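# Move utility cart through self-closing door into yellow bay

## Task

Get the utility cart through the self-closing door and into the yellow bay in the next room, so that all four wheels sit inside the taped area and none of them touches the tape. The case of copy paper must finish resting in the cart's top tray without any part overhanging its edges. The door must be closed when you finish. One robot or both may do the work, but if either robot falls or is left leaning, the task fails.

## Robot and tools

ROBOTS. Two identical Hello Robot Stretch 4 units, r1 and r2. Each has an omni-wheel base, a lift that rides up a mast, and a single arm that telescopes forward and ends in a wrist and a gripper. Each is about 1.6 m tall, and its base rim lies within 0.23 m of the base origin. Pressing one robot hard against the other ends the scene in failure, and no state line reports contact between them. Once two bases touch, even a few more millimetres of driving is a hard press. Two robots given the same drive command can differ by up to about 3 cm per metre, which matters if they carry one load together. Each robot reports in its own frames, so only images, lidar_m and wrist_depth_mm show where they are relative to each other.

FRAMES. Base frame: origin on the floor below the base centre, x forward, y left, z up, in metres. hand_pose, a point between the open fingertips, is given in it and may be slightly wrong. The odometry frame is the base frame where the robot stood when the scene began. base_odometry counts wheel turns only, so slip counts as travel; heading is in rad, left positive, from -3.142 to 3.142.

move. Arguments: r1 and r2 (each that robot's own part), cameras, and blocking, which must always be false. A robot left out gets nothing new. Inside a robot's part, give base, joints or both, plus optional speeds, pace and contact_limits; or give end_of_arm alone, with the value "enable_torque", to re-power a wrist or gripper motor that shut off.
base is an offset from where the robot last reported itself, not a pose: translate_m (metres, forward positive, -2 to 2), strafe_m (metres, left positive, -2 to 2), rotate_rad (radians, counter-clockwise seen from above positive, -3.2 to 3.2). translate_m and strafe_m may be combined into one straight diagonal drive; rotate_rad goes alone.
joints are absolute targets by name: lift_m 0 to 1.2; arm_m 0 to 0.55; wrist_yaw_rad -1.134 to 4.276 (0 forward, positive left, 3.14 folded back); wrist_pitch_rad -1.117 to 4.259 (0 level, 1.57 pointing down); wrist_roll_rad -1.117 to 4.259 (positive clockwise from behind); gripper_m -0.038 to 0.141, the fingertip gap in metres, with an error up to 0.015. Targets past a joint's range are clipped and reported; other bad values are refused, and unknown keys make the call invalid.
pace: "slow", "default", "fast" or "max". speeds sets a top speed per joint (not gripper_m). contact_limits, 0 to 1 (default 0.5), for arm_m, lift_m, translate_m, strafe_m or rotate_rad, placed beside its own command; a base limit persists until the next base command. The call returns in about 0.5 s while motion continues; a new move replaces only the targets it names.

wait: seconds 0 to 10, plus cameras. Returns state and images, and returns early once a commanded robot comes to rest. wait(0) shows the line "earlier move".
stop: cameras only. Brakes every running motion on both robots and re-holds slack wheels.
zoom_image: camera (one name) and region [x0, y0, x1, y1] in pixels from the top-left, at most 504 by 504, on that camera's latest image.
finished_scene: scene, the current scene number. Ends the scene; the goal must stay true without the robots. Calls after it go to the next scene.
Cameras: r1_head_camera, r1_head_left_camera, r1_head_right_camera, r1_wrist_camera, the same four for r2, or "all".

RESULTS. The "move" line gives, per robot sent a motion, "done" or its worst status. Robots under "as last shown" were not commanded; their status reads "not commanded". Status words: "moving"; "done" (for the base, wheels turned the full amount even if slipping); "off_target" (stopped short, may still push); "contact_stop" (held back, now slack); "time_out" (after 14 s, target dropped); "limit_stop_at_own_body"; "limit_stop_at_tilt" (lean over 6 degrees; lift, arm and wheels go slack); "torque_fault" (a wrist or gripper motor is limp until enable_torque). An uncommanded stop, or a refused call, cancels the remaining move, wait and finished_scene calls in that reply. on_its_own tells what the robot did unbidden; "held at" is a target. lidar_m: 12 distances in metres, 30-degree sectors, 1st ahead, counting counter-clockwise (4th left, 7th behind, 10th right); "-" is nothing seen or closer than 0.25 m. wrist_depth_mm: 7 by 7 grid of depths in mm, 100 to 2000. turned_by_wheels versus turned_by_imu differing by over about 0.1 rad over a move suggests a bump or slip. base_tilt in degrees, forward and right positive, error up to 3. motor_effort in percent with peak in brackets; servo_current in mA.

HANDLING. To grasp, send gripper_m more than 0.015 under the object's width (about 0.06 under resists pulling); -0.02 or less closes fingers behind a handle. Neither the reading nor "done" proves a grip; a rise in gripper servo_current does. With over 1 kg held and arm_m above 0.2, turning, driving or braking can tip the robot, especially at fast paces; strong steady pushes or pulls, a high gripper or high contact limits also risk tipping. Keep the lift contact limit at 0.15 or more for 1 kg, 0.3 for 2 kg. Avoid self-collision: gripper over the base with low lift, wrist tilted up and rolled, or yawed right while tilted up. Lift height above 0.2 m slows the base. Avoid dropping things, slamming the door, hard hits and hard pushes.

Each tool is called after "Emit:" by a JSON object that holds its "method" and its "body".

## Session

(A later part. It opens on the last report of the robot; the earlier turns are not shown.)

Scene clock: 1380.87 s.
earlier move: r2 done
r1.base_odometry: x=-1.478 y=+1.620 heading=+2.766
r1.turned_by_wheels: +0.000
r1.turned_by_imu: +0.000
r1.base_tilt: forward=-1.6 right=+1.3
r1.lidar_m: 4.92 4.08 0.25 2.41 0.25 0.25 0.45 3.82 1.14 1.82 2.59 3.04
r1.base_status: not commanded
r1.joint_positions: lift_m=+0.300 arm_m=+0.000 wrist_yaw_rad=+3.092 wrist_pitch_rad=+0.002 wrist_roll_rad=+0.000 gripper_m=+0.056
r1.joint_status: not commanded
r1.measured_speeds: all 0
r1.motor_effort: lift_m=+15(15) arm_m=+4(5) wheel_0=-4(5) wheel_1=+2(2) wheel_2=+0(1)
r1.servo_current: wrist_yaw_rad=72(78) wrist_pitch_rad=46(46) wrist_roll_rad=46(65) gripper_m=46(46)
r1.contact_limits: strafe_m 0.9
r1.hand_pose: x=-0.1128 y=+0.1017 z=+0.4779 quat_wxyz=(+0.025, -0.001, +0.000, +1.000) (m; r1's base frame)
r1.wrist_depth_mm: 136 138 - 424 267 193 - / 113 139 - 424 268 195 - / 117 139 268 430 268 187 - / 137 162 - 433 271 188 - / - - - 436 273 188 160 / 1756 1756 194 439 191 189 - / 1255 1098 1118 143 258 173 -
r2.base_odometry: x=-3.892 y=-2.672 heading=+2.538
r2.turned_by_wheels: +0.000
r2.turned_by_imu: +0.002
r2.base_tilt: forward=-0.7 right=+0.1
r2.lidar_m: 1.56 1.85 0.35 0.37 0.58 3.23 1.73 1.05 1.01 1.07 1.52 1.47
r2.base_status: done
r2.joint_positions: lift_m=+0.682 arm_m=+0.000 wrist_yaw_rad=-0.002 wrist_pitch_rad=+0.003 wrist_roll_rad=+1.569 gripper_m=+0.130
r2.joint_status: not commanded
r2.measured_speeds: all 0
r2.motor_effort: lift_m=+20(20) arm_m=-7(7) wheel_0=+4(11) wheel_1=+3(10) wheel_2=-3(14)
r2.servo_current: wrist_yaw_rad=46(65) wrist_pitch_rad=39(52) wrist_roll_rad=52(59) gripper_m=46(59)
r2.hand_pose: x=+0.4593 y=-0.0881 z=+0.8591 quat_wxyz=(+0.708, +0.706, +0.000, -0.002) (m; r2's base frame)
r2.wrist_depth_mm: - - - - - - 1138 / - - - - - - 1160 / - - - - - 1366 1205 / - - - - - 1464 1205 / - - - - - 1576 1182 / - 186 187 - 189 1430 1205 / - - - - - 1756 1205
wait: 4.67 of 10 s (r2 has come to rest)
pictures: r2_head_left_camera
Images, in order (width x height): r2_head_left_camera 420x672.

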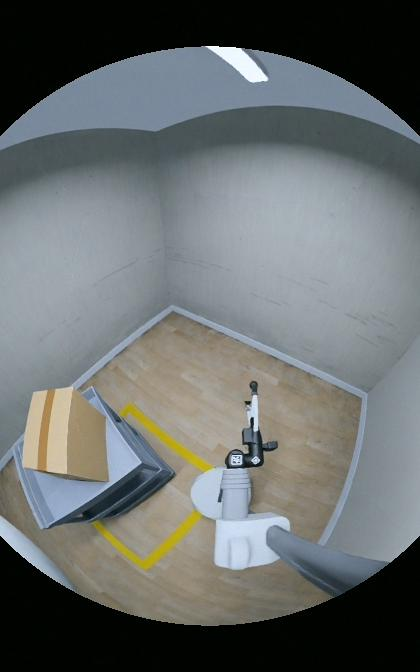

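Emit:
{"method": "move", "body": {"r2": {"base":{"translate_m":0.6}}, "blocking": false, "cameras": []}}

Emit:
{"method": "wait", "body": {"seconds": 10, "cameras": []}}

Emit:
{"method": "move", "body": {"r2": {"base":{"rotate_rad":1.6}}, "blocking": false, "cameras": []}}

Emit:
{"method": "wait", "body": {"seconds": 10, "cameras": ["r2_head_left_camera","r2_head_right_camera"]}}

Scene clock: 1388.50 s.
move: r2 moving
r1: as last shown
r1.lidar_m: 4.93 4.13 0.25 2.39 0.25 0.25 0.46 3.82 1.14 1.84 2.59 3.04
r1.motor_effort: lift_m=+15(15) arm_m=+4(5) wheel_0=-4(5) wheel_1=+2(2) wheel_2=-1(1)
r1.servo_current: wrist_yaw_rad=59(59) wrist_pitch_rad=46(52) wrist_roll_rad=52(72) gripper_m=39(46)
r1.contact_limits: strafe_m 0.9
r1.wrist_depth_mm: 136 138 - 421 266 193 - / 113 139 - 427 267 195 - / 117 139 270 427 268 187 - / 136 162 - 430 271 189 - / - - - 433 272 189 160 / 1708 1808 194 439 191 189 - / 1229 1098 1118 143 256 173 -
r2.base_odometry: x=-3.918 y=-2.655 heading=+2.538
r2.turned_by_wheels: +0.000
r2.turned_by_imu: +0.001
r2.base_tilt: forward=-0.7 right=+0.1
r2.lidar_m: 1.55 1.84 0.33 0.35 0.56 3.25 1.74 1.08 1.03 1.08 1.52 1.46
r2.base_status: translate_m moving
r2.joint_positions: lift_m=+0.682 arm_m=+0.000 wrist_yaw_rad=-0.002 wrist_pitch_rad=+0.003 wrist_roll_rad=+1.569 gripper_m=+0.130
r2.joint_status: not commanded
r2.measured_speeds: translate_m=+0.121 strafe_m=+0.000 rotate_rad=+0.001 lift_m=+0.000 arm_m=+0.000 wrist_yaw_rad=+0.000 wrist_pitch_rad=+0.000 wrist_roll_rad=+0.000
r2.motor_effort: lift_m=+20(20) arm_m=-7(7) wheel_0=+10(11) wheel_1=+8(9) wheel_2=-13(14)
r2.servo_current: wrist_yaw_rad=46(59) wrist_pitch_rad=39(46) wrist_roll_rad=39(59) gripper_m=52(52)
r2.hand_pose: x=+0.4593 y=-0.0881 z=+0.8591 quat_wxyz=(+0.708, +0.706, +0.000, -0.002) (m; r2's base frame)
r2.wrist_depth_mm: - - - - - - 1098 / - - - - - - 1138 / - - - - - 1336 1182 / - - - - - 1397 1205 / - - - - - 1537 1229 / - 186 189 - 189 1397 1182 / - - - - - 1708 1229
pictures: none
No camera images: "cameras" was empty.

Scene clock: 1391.47 s.
earlier move: r2 done
r1.base_odometry: x=-1.478 y=+1.620 heading=+2.766
r1.turned_by_wheels: +0.000
r1.turned_by_imu: +0.000
r1.base_tilt: forward=-1.6 right=+1.3
r1.lidar_m: 4.93 4.10 0.25 2.41 0.25 0.25 0.45 3.80 1.13 1.81 2.58 3.07
r1.base_status: not commanded
r1.joint_positions: lift_m=+0.300 arm_m=+0.000 wrist_yaw_rad=+3.092 wrist_pitch_rad=+0.002 wrist_roll_rad=+0.000 gripper_m=+0.056
r1.joint_status: not commanded
r1.measured_speeds: all 0
r1.motor_effort: lift_m=+15(15) arm_m=+4(5) wheel_0=-4(5) wheel_1=+2(3) wheel_2=+0(1)
r1.servo_current: wrist_yaw_rad=39(65) wrist_pitch_rad=39(52) wrist_roll_rad=39(72) gripper_m=46(52)
r1.contact_limits: strafe_m 0.9
r1.hand_pose: x=-0.1128 y=+0.1017 z=+0.4779 quat_wxyz=(+0.025, -0.001, +0.000, +1.000) (m; r1's base frame)
r1.wrist_depth_mm: 136 138 - 418 267 193 - / 113 139 - 427 268 195 - / 117 139 270 430 270 187 - / 137 162 - 433 271 187 - / - - - 436 272 189 160 / 1756 1756 194 439 191 189 - / 1255 1078 1098 143 257 173 -
r2.base_odometry: x=-4.386 y=-2.332 heading=+2.538
r2.turned_by_wheels: +0.000
r2.turned_by_imu: +0.001
r2.base_tilt: forward=-0.6 right=+0.1
r2.lidar_m: 1.04 1.45 1.46 0.66 0.57 0.52 2.32 1.39 1.32 1.38 1.02 0.96
r2.base_status: done
r2.joint_positions: lift_m=+0.682 arm_m=+0.000 wrist_yaw_rad=-0.002 wrist_pitch_rad=+0.003 wrist_roll_rad=+1.569 gripper_m=+0.130
r2.joint_status: not commanded
r2.measured_speeds: all 0
r2.motor_effort: lift_m=+20(20) arm_m=-7(7) wheel_0=+3(11) wheel_1=+2(9) wheel_2=-2(14)
r2.servo_current: wrist_yaw_rad=46(59) wrist_pitch_rad=39(46) wrist_roll_rad=46(65) gripper_m=46(59)
r2.hand_pose: x=+0.4593 y=-0.0881 z=+0.8591 quat_wxyz=(+0.708, +0.706, +0.000, -0.002) (m; r2's base frame)
r2.wrist_depth_mm: - - - - - - - / - - - - - - - / - - - - - - - / - - - - - - - / - - - - - - - / - 186 188 - 189 - 1098 / - - - - - - 1182
wait: 2.97 of 10 s (r2 has come to rest)
pictures: none
No camera images: "cameras" was empty.

Scene clock: 1391.97 s.
move: r2 moving
r1: as last shown
r1.lidar_m: 4.93 4.12 0.25 2.41 0.25 0.25 0.48 3.81 1.12 1.84 2.60 3.04
r1.motor_effort: lift_m=+15(15) arm_m=+4(4) wheel_0=-4(4) wheel_1=+2(2) wheel_2=+0(1)
r1.servo_current: wrist_yaw_rad=39(65) wrist_pitch_rad=46(46) wrist_roll_rad=59(59) gripper_m=39(46)
r1.contact_limits: strafe_m 0.9
r1.wrist_depth_mm: 136 138 - 421 267 193 - / 113 139 - 421 268 195 - / 117 140 268 427 271 186 - / 137 162 - 430 271 188 - / - - - 433 273 188 159 / 1756 1756 193 436 192 189 - / 1229 1118 1098 143 257 172 -
r2.base_odometry: x=-4.386 y=-2.332 heading=+2.790
r2.turned_by_wheels: +0.251
r2.turned_by_imu: +0.244
r2.base_tilt: forward=-0.7 right=+0.0
r2.lidar_m: 1.20 1.47 1.48 0.60 0.54 2.65 1.55 1.33 1.34 1.15 0.99 1.00
r2.base_status: rotate_rad moving
r2.joint_positions: lift_m=+0.682 arm_m=+0.000 wrist_yaw_rad=-0.002 wrist_pitch_rad=+0.003 wrist_roll_rad=+1.569 gripper_m=+0.130
r2.joint_status: not commanded
r2.measured_speeds: translate_m=+0.001 strafe_m=-0.002 rotate_rad=+0.975 lift_m=+0.000 arm_m=+0.000 wrist_yaw_rad=+0.000 wrist_pitch_rad=+0.000 wrist_roll_rad=+0.000
r2.motor_effort: lift_m=+20(20) arm_m=-7(7) wheel_0=-4(10) wheel_1=-9(10) wheel_2=-11(12)
r2.servo_current: wrist_yaw_rad=52(52) wrist_pitch_rad=39(46) wrist_roll_rad=46(52) gripper_m=46(52)
r2.hand_pose: x=+0.4593 y=-0.0881 z=+0.8591 quat_wxyz=(+0.708, +0.706, +0.000, -0.002) (m; r2's base frame)
r2.wrist_depth_mm: - - - - - - - / - - - - - - - / - - - - - - - / - - - - - - 1078 / - - - - - 1281 1182 / - 185 187 - 189 1397 1182 / - - - - - - 1205
pictures: none
No camera images: "cameras" was empty.

Scene clock: 1393.53 s.
earlier move: r2 done
r1.base_odometry: x=-1.478 y=+1.620 heading=+2.766
r1.turned_by_wheels: +0.000
r1.turned_by_imu: +0.000
r1.base_tilt: forward=-1.6 right=+1.2
r1.lidar_m: 4.93 4.10 0.25 2.41 0.25 0.25 0.47 3.83 1.13 1.82 2.61 3.05
r1.base_status: not commanded
r1.joint_positions: lift_m=+0.300 arm_m=+0.000 wrist_yaw_rad=+3.092 wrist_pitch_rad=+0.002 wrist_roll_rad=+0.000 gripper_m=+0.056
r1.joint_status: not commanded
r1.measured_speeds: all 0
r1.motor_effort: lift_m=+15(15) arm_m=+4(5) wheel_0=-4(5) wheel_1=+2(2) wheel_2=+0(1)
r1.servo_current: wrist_yaw_rad=46(65) wrist_pitch_rad=46(46) wrist_roll_rad=78(78) gripper_m=33(46)
r1.contact_limits: strafe_m 0.9
r1.hand_pose: x=-0.1128 y=+0.1017 z=+0.4779 quat_wxyz=(+0.025, -0.001, +0.000, +1.000) (m; r1's base frame)
r1.wrist_depth_mm: 136 138 - 421 268 193 - / 113 139 - 424 268 195 - / 117 139 271 427 270 187 - / 137 161 - 433 271 188 - / - - - 433 273 189 160 / 1756 1808 195 439 191 189 - / 1229 1118 1118 143 257 173 -
r2.base_odometry: x=-4.386 y=-2.332 heading=-2.146
r2.turned_by_wheels: +1.348
r2.turned_by_imu: +1.313
r2.base_tilt: forward=-0.7 right=+0.1
r2.lidar_m: 0.68 0.55 0.55 2.31 1.37 1.32 1.33 1.02 0.99 1.09 1.49 1.47
r2.base_status: done
r2.joint_positions: lift_m=+0.682 arm_m=+0.000 wrist_yaw_rad=-0.002 wrist_pitch_rad=+0.003 wrist_roll_rad=+1.569 gripper_m=+0.130
r2.joint_status: not commanded
r2.measured_speeds: all 0
r2.motor_effort: lift_m=+20(20) arm_m=-7(7) wheel_0=-4(10) wheel_1=-2(10) wheel_2=-3(12)
r2.servo_current: wrist_yaw_rad=46(59) wrist_pitch_rad=39(46) wrist_roll_rad=46(65) gripper_m=52(59)
r2.hand_pose: x=+0.4593 y=-0.0881 z=+0.8591 quat_wxyz=(+0.708, +0.706, +0.000, -0.002) (m; r2's base frame)
r2.wrist_depth_mm: - - - - - - 1098 / - - - - - - 1160 / - - - - - 1308 1182 / - - - - - 1430 1182 / - - - - - 1537 1182 / - 186 188 - 189 1397 1205 / - - - - - 1863 1205
wait: 1.57 of 10 s (r2 has come to rest)
pictures: r2_head_left_camera, r2_head_right_camera
Images, in order (width x height): r2_head_left_camera 420x672, r2_head_right_camera 420x672.

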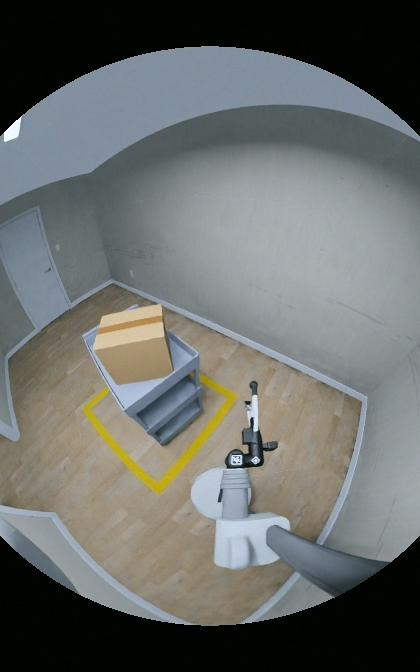

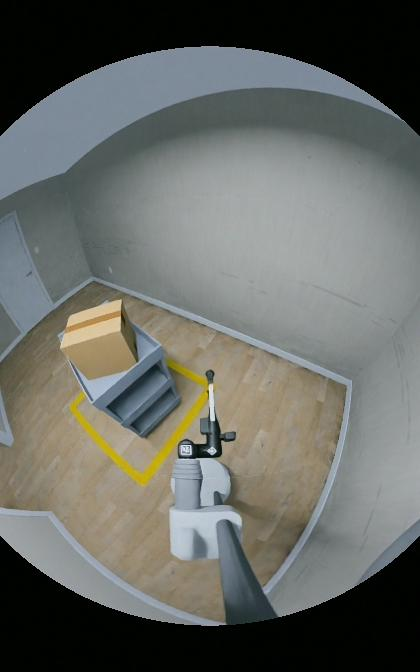

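Emit:
{"method": "zoom_image", "body": {"camera": "r2_head_right_camera", "region": [60, 340, 230, 490]}}

Emit:
{"method": "zoom_image", "body": {"camera": "r2_head_left_camera", "region": [80, 340, 250, 490]}}

Scaled by 2.965 from the camera's 420x672 image, which has a finer 600x960 frame.

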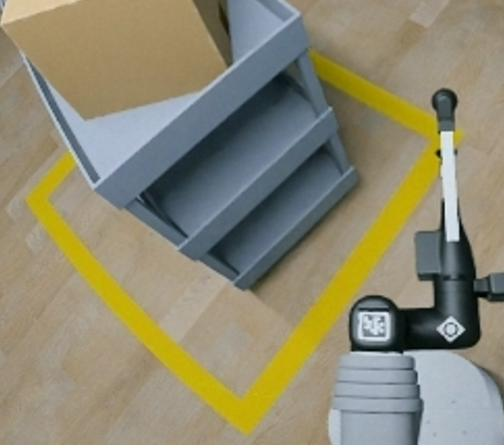

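Scaled by 2.965 from the camera's 420x672 image, which has a finer 600x960 frame.

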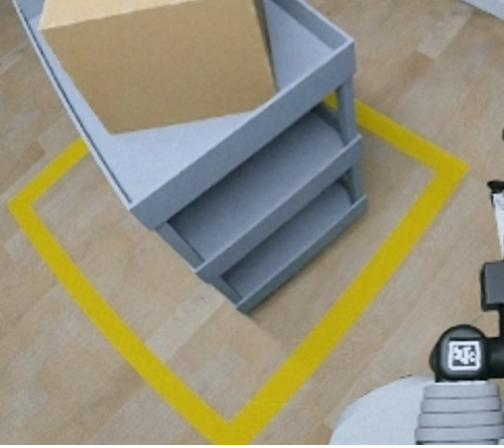

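Emit:
{"method": "move", "body": {"r1": {"base":{"translate_m":0.9},"pace":"slow"}, "blocking": false, "cameras": []}}

Emit:
{"method": "wait", "body": {"seconds": 10, "cameras": ["r1_head_left_camera","r1_head_right_camera"]}}

Scene clock: 1409.67 s.
move: r1 moving
r1.base_odometry: x=-1.490 y=+1.624 heading=+2.766
r1.turned_by_wheels: +0.001
r1.turned_by_imu: +0.001
r1.base_tilt: forward=-1.6 right=+1.3
r1.lidar_m: 4.91 4.13 0.25 2.35 0.25 0.25 0.47 3.81 1.15 1.84 2.59 3.04
r1.base_status: translate_m moving
r1.joint_positions: lift_m=+0.300 arm_m=+0.000 wrist_yaw_rad=+3.092 wrist_pitch_rad=+0.002 wrist_roll_rad=+0.000 gripper_m=+0.056
r1.joint_status: not commanded
r1.measured_speeds: translate_m=+0.048 strafe_m=+0.001 rotate_rad=-0.001 lift_m=+0.000 arm_m=+0.000 wrist_yaw_rad=+0.000 wrist_pitch_rad=+0.000 wrist_roll_rad=+0.000
r1.motor_effort: lift_m=+15(15) arm_m=+4(4) wheel_0=+2(3) wheel_1=+8(10) wheel_2=-5(6)
r1.servo_current: wrist_yaw_rad=46(59) wrist_pitch_rad=39(46) wrist_roll_rad=46(65) gripper_m=39(46)
r1.hand_pose: x=-0.1128 y=+0.1017 z=+0.4779 quat_wxyz=(+0.025, -0.001, +0.000, +1.000) (m; r1's base frame)
r1.wrist_depth_mm: 136 138 - 427 268 193 - / 113 139 - 424 270 195 - / 117 139 266 430 271 187 - / 137 162 - 430 272 187 - / - - - 439 272 189 159 / 1756 1808 193 442 191 188 - / 1255 1118 1160 142 256 173 -
r2: as last shown
r2.turned_by_wheels: +0.000
r2.turned_by_imu: +0.000
r2.lidar_m: 0.69 0.55 0.55 2.33 1.38 1.33 1.38 1.01 0.98 1.05 1.49 1.46
r2.motor_effort: lift_m=+20(20) arm_m=-7(7) wheel_0=-4(5) wheel_1=-2(2) wheel_2=-4(4)
r2.servo_current: wrist_yaw_rad=46(59) wrist_pitch_rad=39(52) wrist_roll_rad=52(59) gripper_m=46(59)
r2.wrist_depth_mm: - - - - - - 1098 / - - - - - - 1160 / - - - - - 1336 1182 / - - - - - 1430 1205 / - - - - - 1499 1182 / - 185 188 - 189 1430 1205 / - - - - - 1808 1182
pictures: none
No camera images: "cameras" was empty.

Scene clock: 1419.47 s.
earlier move: r1 done
r1.base_odometry: x=-2.315 y=+1.950 heading=+2.766
r1.turned_by_wheels: +0.000
r1.turned_by_imu: +0.000
r1.base_tilt: forward=-1.6 right=+1.2
r1.lidar_m: 4.06 4.07 2.67 2.34 2.33 1.95 1.71 1.69 2.07 2.39 2.40 2.81
r1.base_status: done
r1.joint_positions: lift_m=+0.300 arm_m=+0.000 wrist_yaw_rad=+3.092 wrist_pitch_rad=+0.002 wrist_roll_rad=+0.000 gripper_m=+0.056
r1.joint_status: not commanded
r1.measured_speeds: all 0
r1.motor_effort: lift_m=+15(15) arm_m=+4(5) wheel_0=+3(7) wheel_1=+4(12) wheel_2=-1(7)
r1.servo_current: wrist_yaw_rad=39(78) wrist_pitch_rad=39(52) wrist_roll_rad=52(85) gripper_m=46(52)
r1.hand_pose: x=-0.1128 y=+0.1017 z=+0.4779 quat_wxyz=(+0.025, -0.001, +0.000, +1.000) (m; r1's base frame)
r1.wrist_depth_mm: 136 139 - - - - - / 113 139 - - - - - / 117 140 224 - - - - / 137 160 - - - - - / - - - - - - - / 1464 1618 193 1756 187 1863 1661 / 1281 1098 1098 153 1160 1138 1205
r2.base_odometry: x=-4.386 y=-2.332 heading=-2.146
r2.turned_by_wheels: +0.000
r2.turned_by_imu: +0.001
r2.base_tilt: forward=-0.7 right=+0.1
r2.lidar_m: 0.68 0.54 0.51 1.92 1.38 1.33 1.35 1.02 0.99 1.06 1.50 1.47
r2.base_status: not commanded
r2.joint_positions: lift_m=+0.682 arm_m=+0.000 wrist_yaw_rad=-0.002 wrist_pitch_rad=+0.003 wrist_roll_rad=+1.569 gripper_m=+0.130
r2.joint_status: not commanded
r2.measured_speeds: all 0
r2.motor_effort: lift_m=+20(20) arm_m=-7(7) wheel_0=-5(5) wheel_1=-2(3) wheel_2=-3(4)
r2.servo_current: wrist_yaw_rad=46(65) wrist_pitch_rad=39(52) wrist_roll_rad=59(65) gripper_m=46(59)
r2.hand_pose: x=+0.4593 y=-0.0881 z=+0.8591 quat_wxyz=(+0.708, +0.706, +0.000, -0.002) (m; r2's base frame)
r2.wrist_depth_mm: - - - - - - 1098 / - - - - - - 1160 / - - - - - 1308 1182 / - - - - - 1430 1182 / - - - - - 1499 1182 / - 186 188 - 189 1430 1182 / - - - - - 1863 1182
wait: 9.80 of 10 s (r1 has come to rest)
pictures: r1_head_left_camera, r1_head_right_camera
Images, in order (width x height): r1_head_left_camera 420x672, r1_head_right_camera 420x672.

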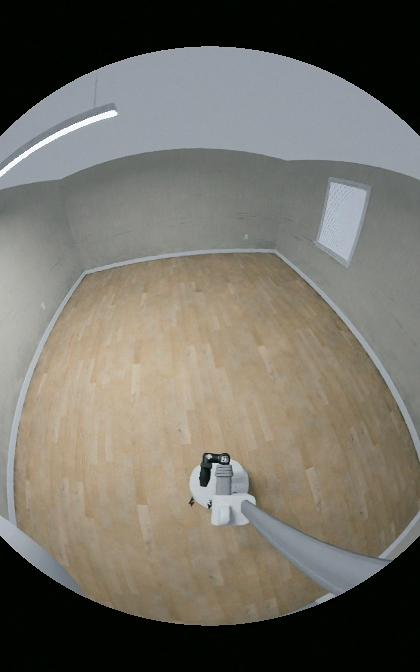

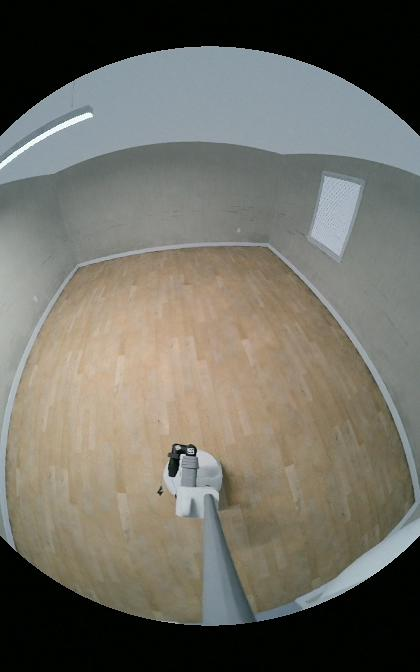

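Verify door with r2: rotate left so the view covers door wall.

Emit:
{"method": "move", "body": {"r2": {"base":{"rotate_rad":1.3}}, "blocking": false, "cameras": []}}

Emit:
{"method": "wait", "body": {"seconds": 8, "cameras": ["r2_head_left_camera"]}}

Scene clock: 1424.07 s.
move: r2 moving
r1: as last shown
r1.base_tilt: forward=-1.6 right=+1.3
r1.lidar_m: 4.06 4.07 2.68 2.33 2.33 1.97 1.71 1.71 2.05 2.39 2.37 2.80
r1.motor_effort: lift_m=+15(15) arm_m=+4(4) wheel_0=+3(3) wheel_1=+4(4) wheel_2=-1(1)
r1.servo_current: wrist_yaw_rad=46(59) wrist_pitch_rad=39(46) wrist_roll_rad=46(59) gripper_m=39(46)
r1.wrist_depth_mm: 136 138 - - - - - / 113 139 - - - - - / 117 140 225 - - - - / 137 160 - - - - - / - - - - - - - / 1464 1576 192 1756 188 1921 1661 / 1255 1098 1118 153 1182 1138 1205
r2.base_odometry: x=-4.386 y=-2.332 heading=-1.893
r2.turned_by_wheels: +0.252
r2.turned_by_imu: +0.245
r2.base_tilt: forward=-0.7 right=+0.1
r2.lidar_m: 0.57 0.54 2.52 1.52 1.33 1.33 1.15 0.98 1.00 1.21 1.47 1.48
r2.base_status: rotate_rad moving
r2.joint_positions: lift_m=+0.682 arm_m=+0.000 wrist_yaw_rad=-0.002 wrist_pitch_rad=+0.003 wrist_roll_rad=+1.569 gripper_m=+0.130
r2.joint_status: not commanded
r2.measured_speeds: translate_m=+0.000 strafe_m=-0.001 rotate_rad=+0.976 lift_m=+0.000 arm_m=+0.000 wrist_yaw_rad=+0.000 wrist_pitch_rad=+0.000 wrist_roll_rad=+0.000
r2.motor_effort: lift_m=+20(20) arm_m=-7(7) wheel_0=-9(11) wheel_1=-10(10) wheel_2=-12(13)
r2.servo_current: wrist_yaw_rad=59(59) wrist_pitch_rad=39(46) wrist_roll_rad=46(52) gripper_m=52(52)
r2.hand_pose: x=+0.4593 y=-0.0881 z=+0.8591 quat_wxyz=(+0.708, +0.706, +0.000, -0.002) (m; r2's base frame)
r2.wrist_depth_mm: - - - - - - 1118 / - - - - - 1366 1182 / - - - - - 1464 1182 / - - - - - 1661 1205 / - - - - - 1618 1182 / - - 218 - 194 1430 455 / - - - - - - -
pictures: none
No camera images: "cameras" was empty.

Scene clock: 1425.47 s.
earlier move: r2 done
r1.base_odometry: x=-2.315 y=+1.950 heading=+2.766
r1.turned_by_wheels: +0.000
r1.turned_by_imu: +0.000
r1.base_tilt: forward=-1.6 right=+1.2
r1.lidar_m: 4.04 4.07 2.69 2.32 2.33 1.97 1.72 1.69 2.03 2.39 2.38 2.83
r1.base_status: not commanded
r1.joint_positions: lift_m=+0.300 arm_m=+0.000 wrist_yaw_rad=+3.092 wrist_pitch_rad=+0.002 wrist_roll_rad=+0.000 gripper_m=+0.056
r1.joint_status: not commanded
r1.measured_speeds: all 0
r1.motor_effort: lift_m=+15(15) arm_m=+4(5) wheel_0=+3(4) wheel_1=+4(4) wheel_2=-1(1)
r1.servo_current: wrist_yaw_rad=39(65) wrist_pitch_rad=33(46) wrist_roll_rad=46(72) gripper_m=39(46)
r1.hand_pose: x=-0.1128 y=+0.1017 z=+0.4779 quat_wxyz=(+0.025, -0.001, +0.000, +1.000) (m; r1's base frame)
r1.wrist_depth_mm: 136 139 - - - - - / 113 139 - - - - - / 117 140 225 - - - - / 137 160 - - - - - / - - - - - - - / 1464 1576 191 1756 187 1863 1661 / 1255 1118 1138 153 1160 1160 1229
r2.base_odometry: x=-4.386 y=-2.332 heading=-0.846
r2.turned_by_wheels: +1.047
r2.turned_by_imu: +1.019
r2.base_tilt: forward=-0.7 right=+0.1
r2.lidar_m: 2.57 1.52 1.33 1.34 1.15 0.99 1.00 1.18 1.46 1.46 0.57 0.53
r2.base_status: done
r2.joint_positions: lift_m=+0.682 arm_m=+0.000 wrist_yaw_rad=-0.002 wrist_pitch_rad=+0.003 wrist_roll_rad=+1.569 gripper_m=+0.130
r2.joint_status: not commanded
r2.measured_speeds: all 0
r2.motor_effort: lift_m=+20(20) arm_m=-7(7) wheel_0=-3(11) wheel_1=-3(11) wheel_2=-5(13)
r2.servo_current: wrist_yaw_rad=39(59) wrist_pitch_rad=39(46) wrist_roll_rad=46(52) gripper_m=46(59)
r2.hand_pose: x=+0.4593 y=-0.0881 z=+0.8591 quat_wxyz=(+0.708, +0.706, +0.000, -0.002) (m; r2's base frame)
r2.wrist_depth_mm: - 427 421 - 271 - - / - - - - 293 298 291 / - - - - - 1708 1138 / - - - - - 1756 1205 / - - - - - 1576 1182 / - - 218 - 219 1430 1205 / 1921 - - - - 1756 1182
wait: 1.40 of 8 s (r2 has come to rest)
pictures: r2_head_left_camera
Images, in order (width x height): r2_head_left_camera 420x672.

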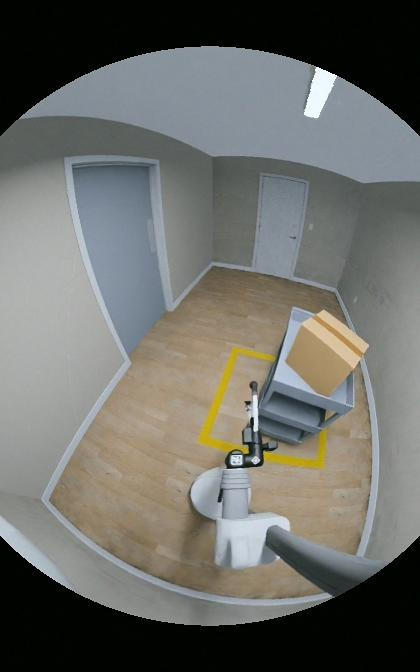

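Emit:
{"method": "zoom_image", "body": {"camera": "r2_head_left_camera", "region": [60, 140, 200, 370]}}

Emit:
{"method": "zoom_image", "body": {"camera": "r2_head_left_camera", "region": [200, 290, 380, 480]}}

Scaled by 2.191 from the camera's 420x672 image, which has a finer 600x960 frame.

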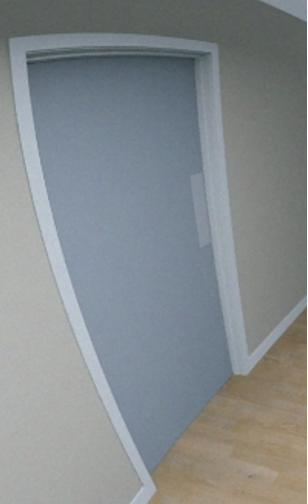

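Scaled by 2.653 from the camera's 420x672 image, which has a finer 600x960 frame.

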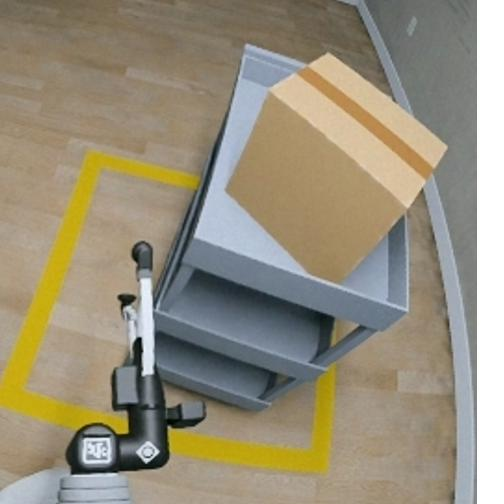

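Emit:
{"method": "finished_scene", "body": {"scene": 1}}

The scene is finished: the task was done.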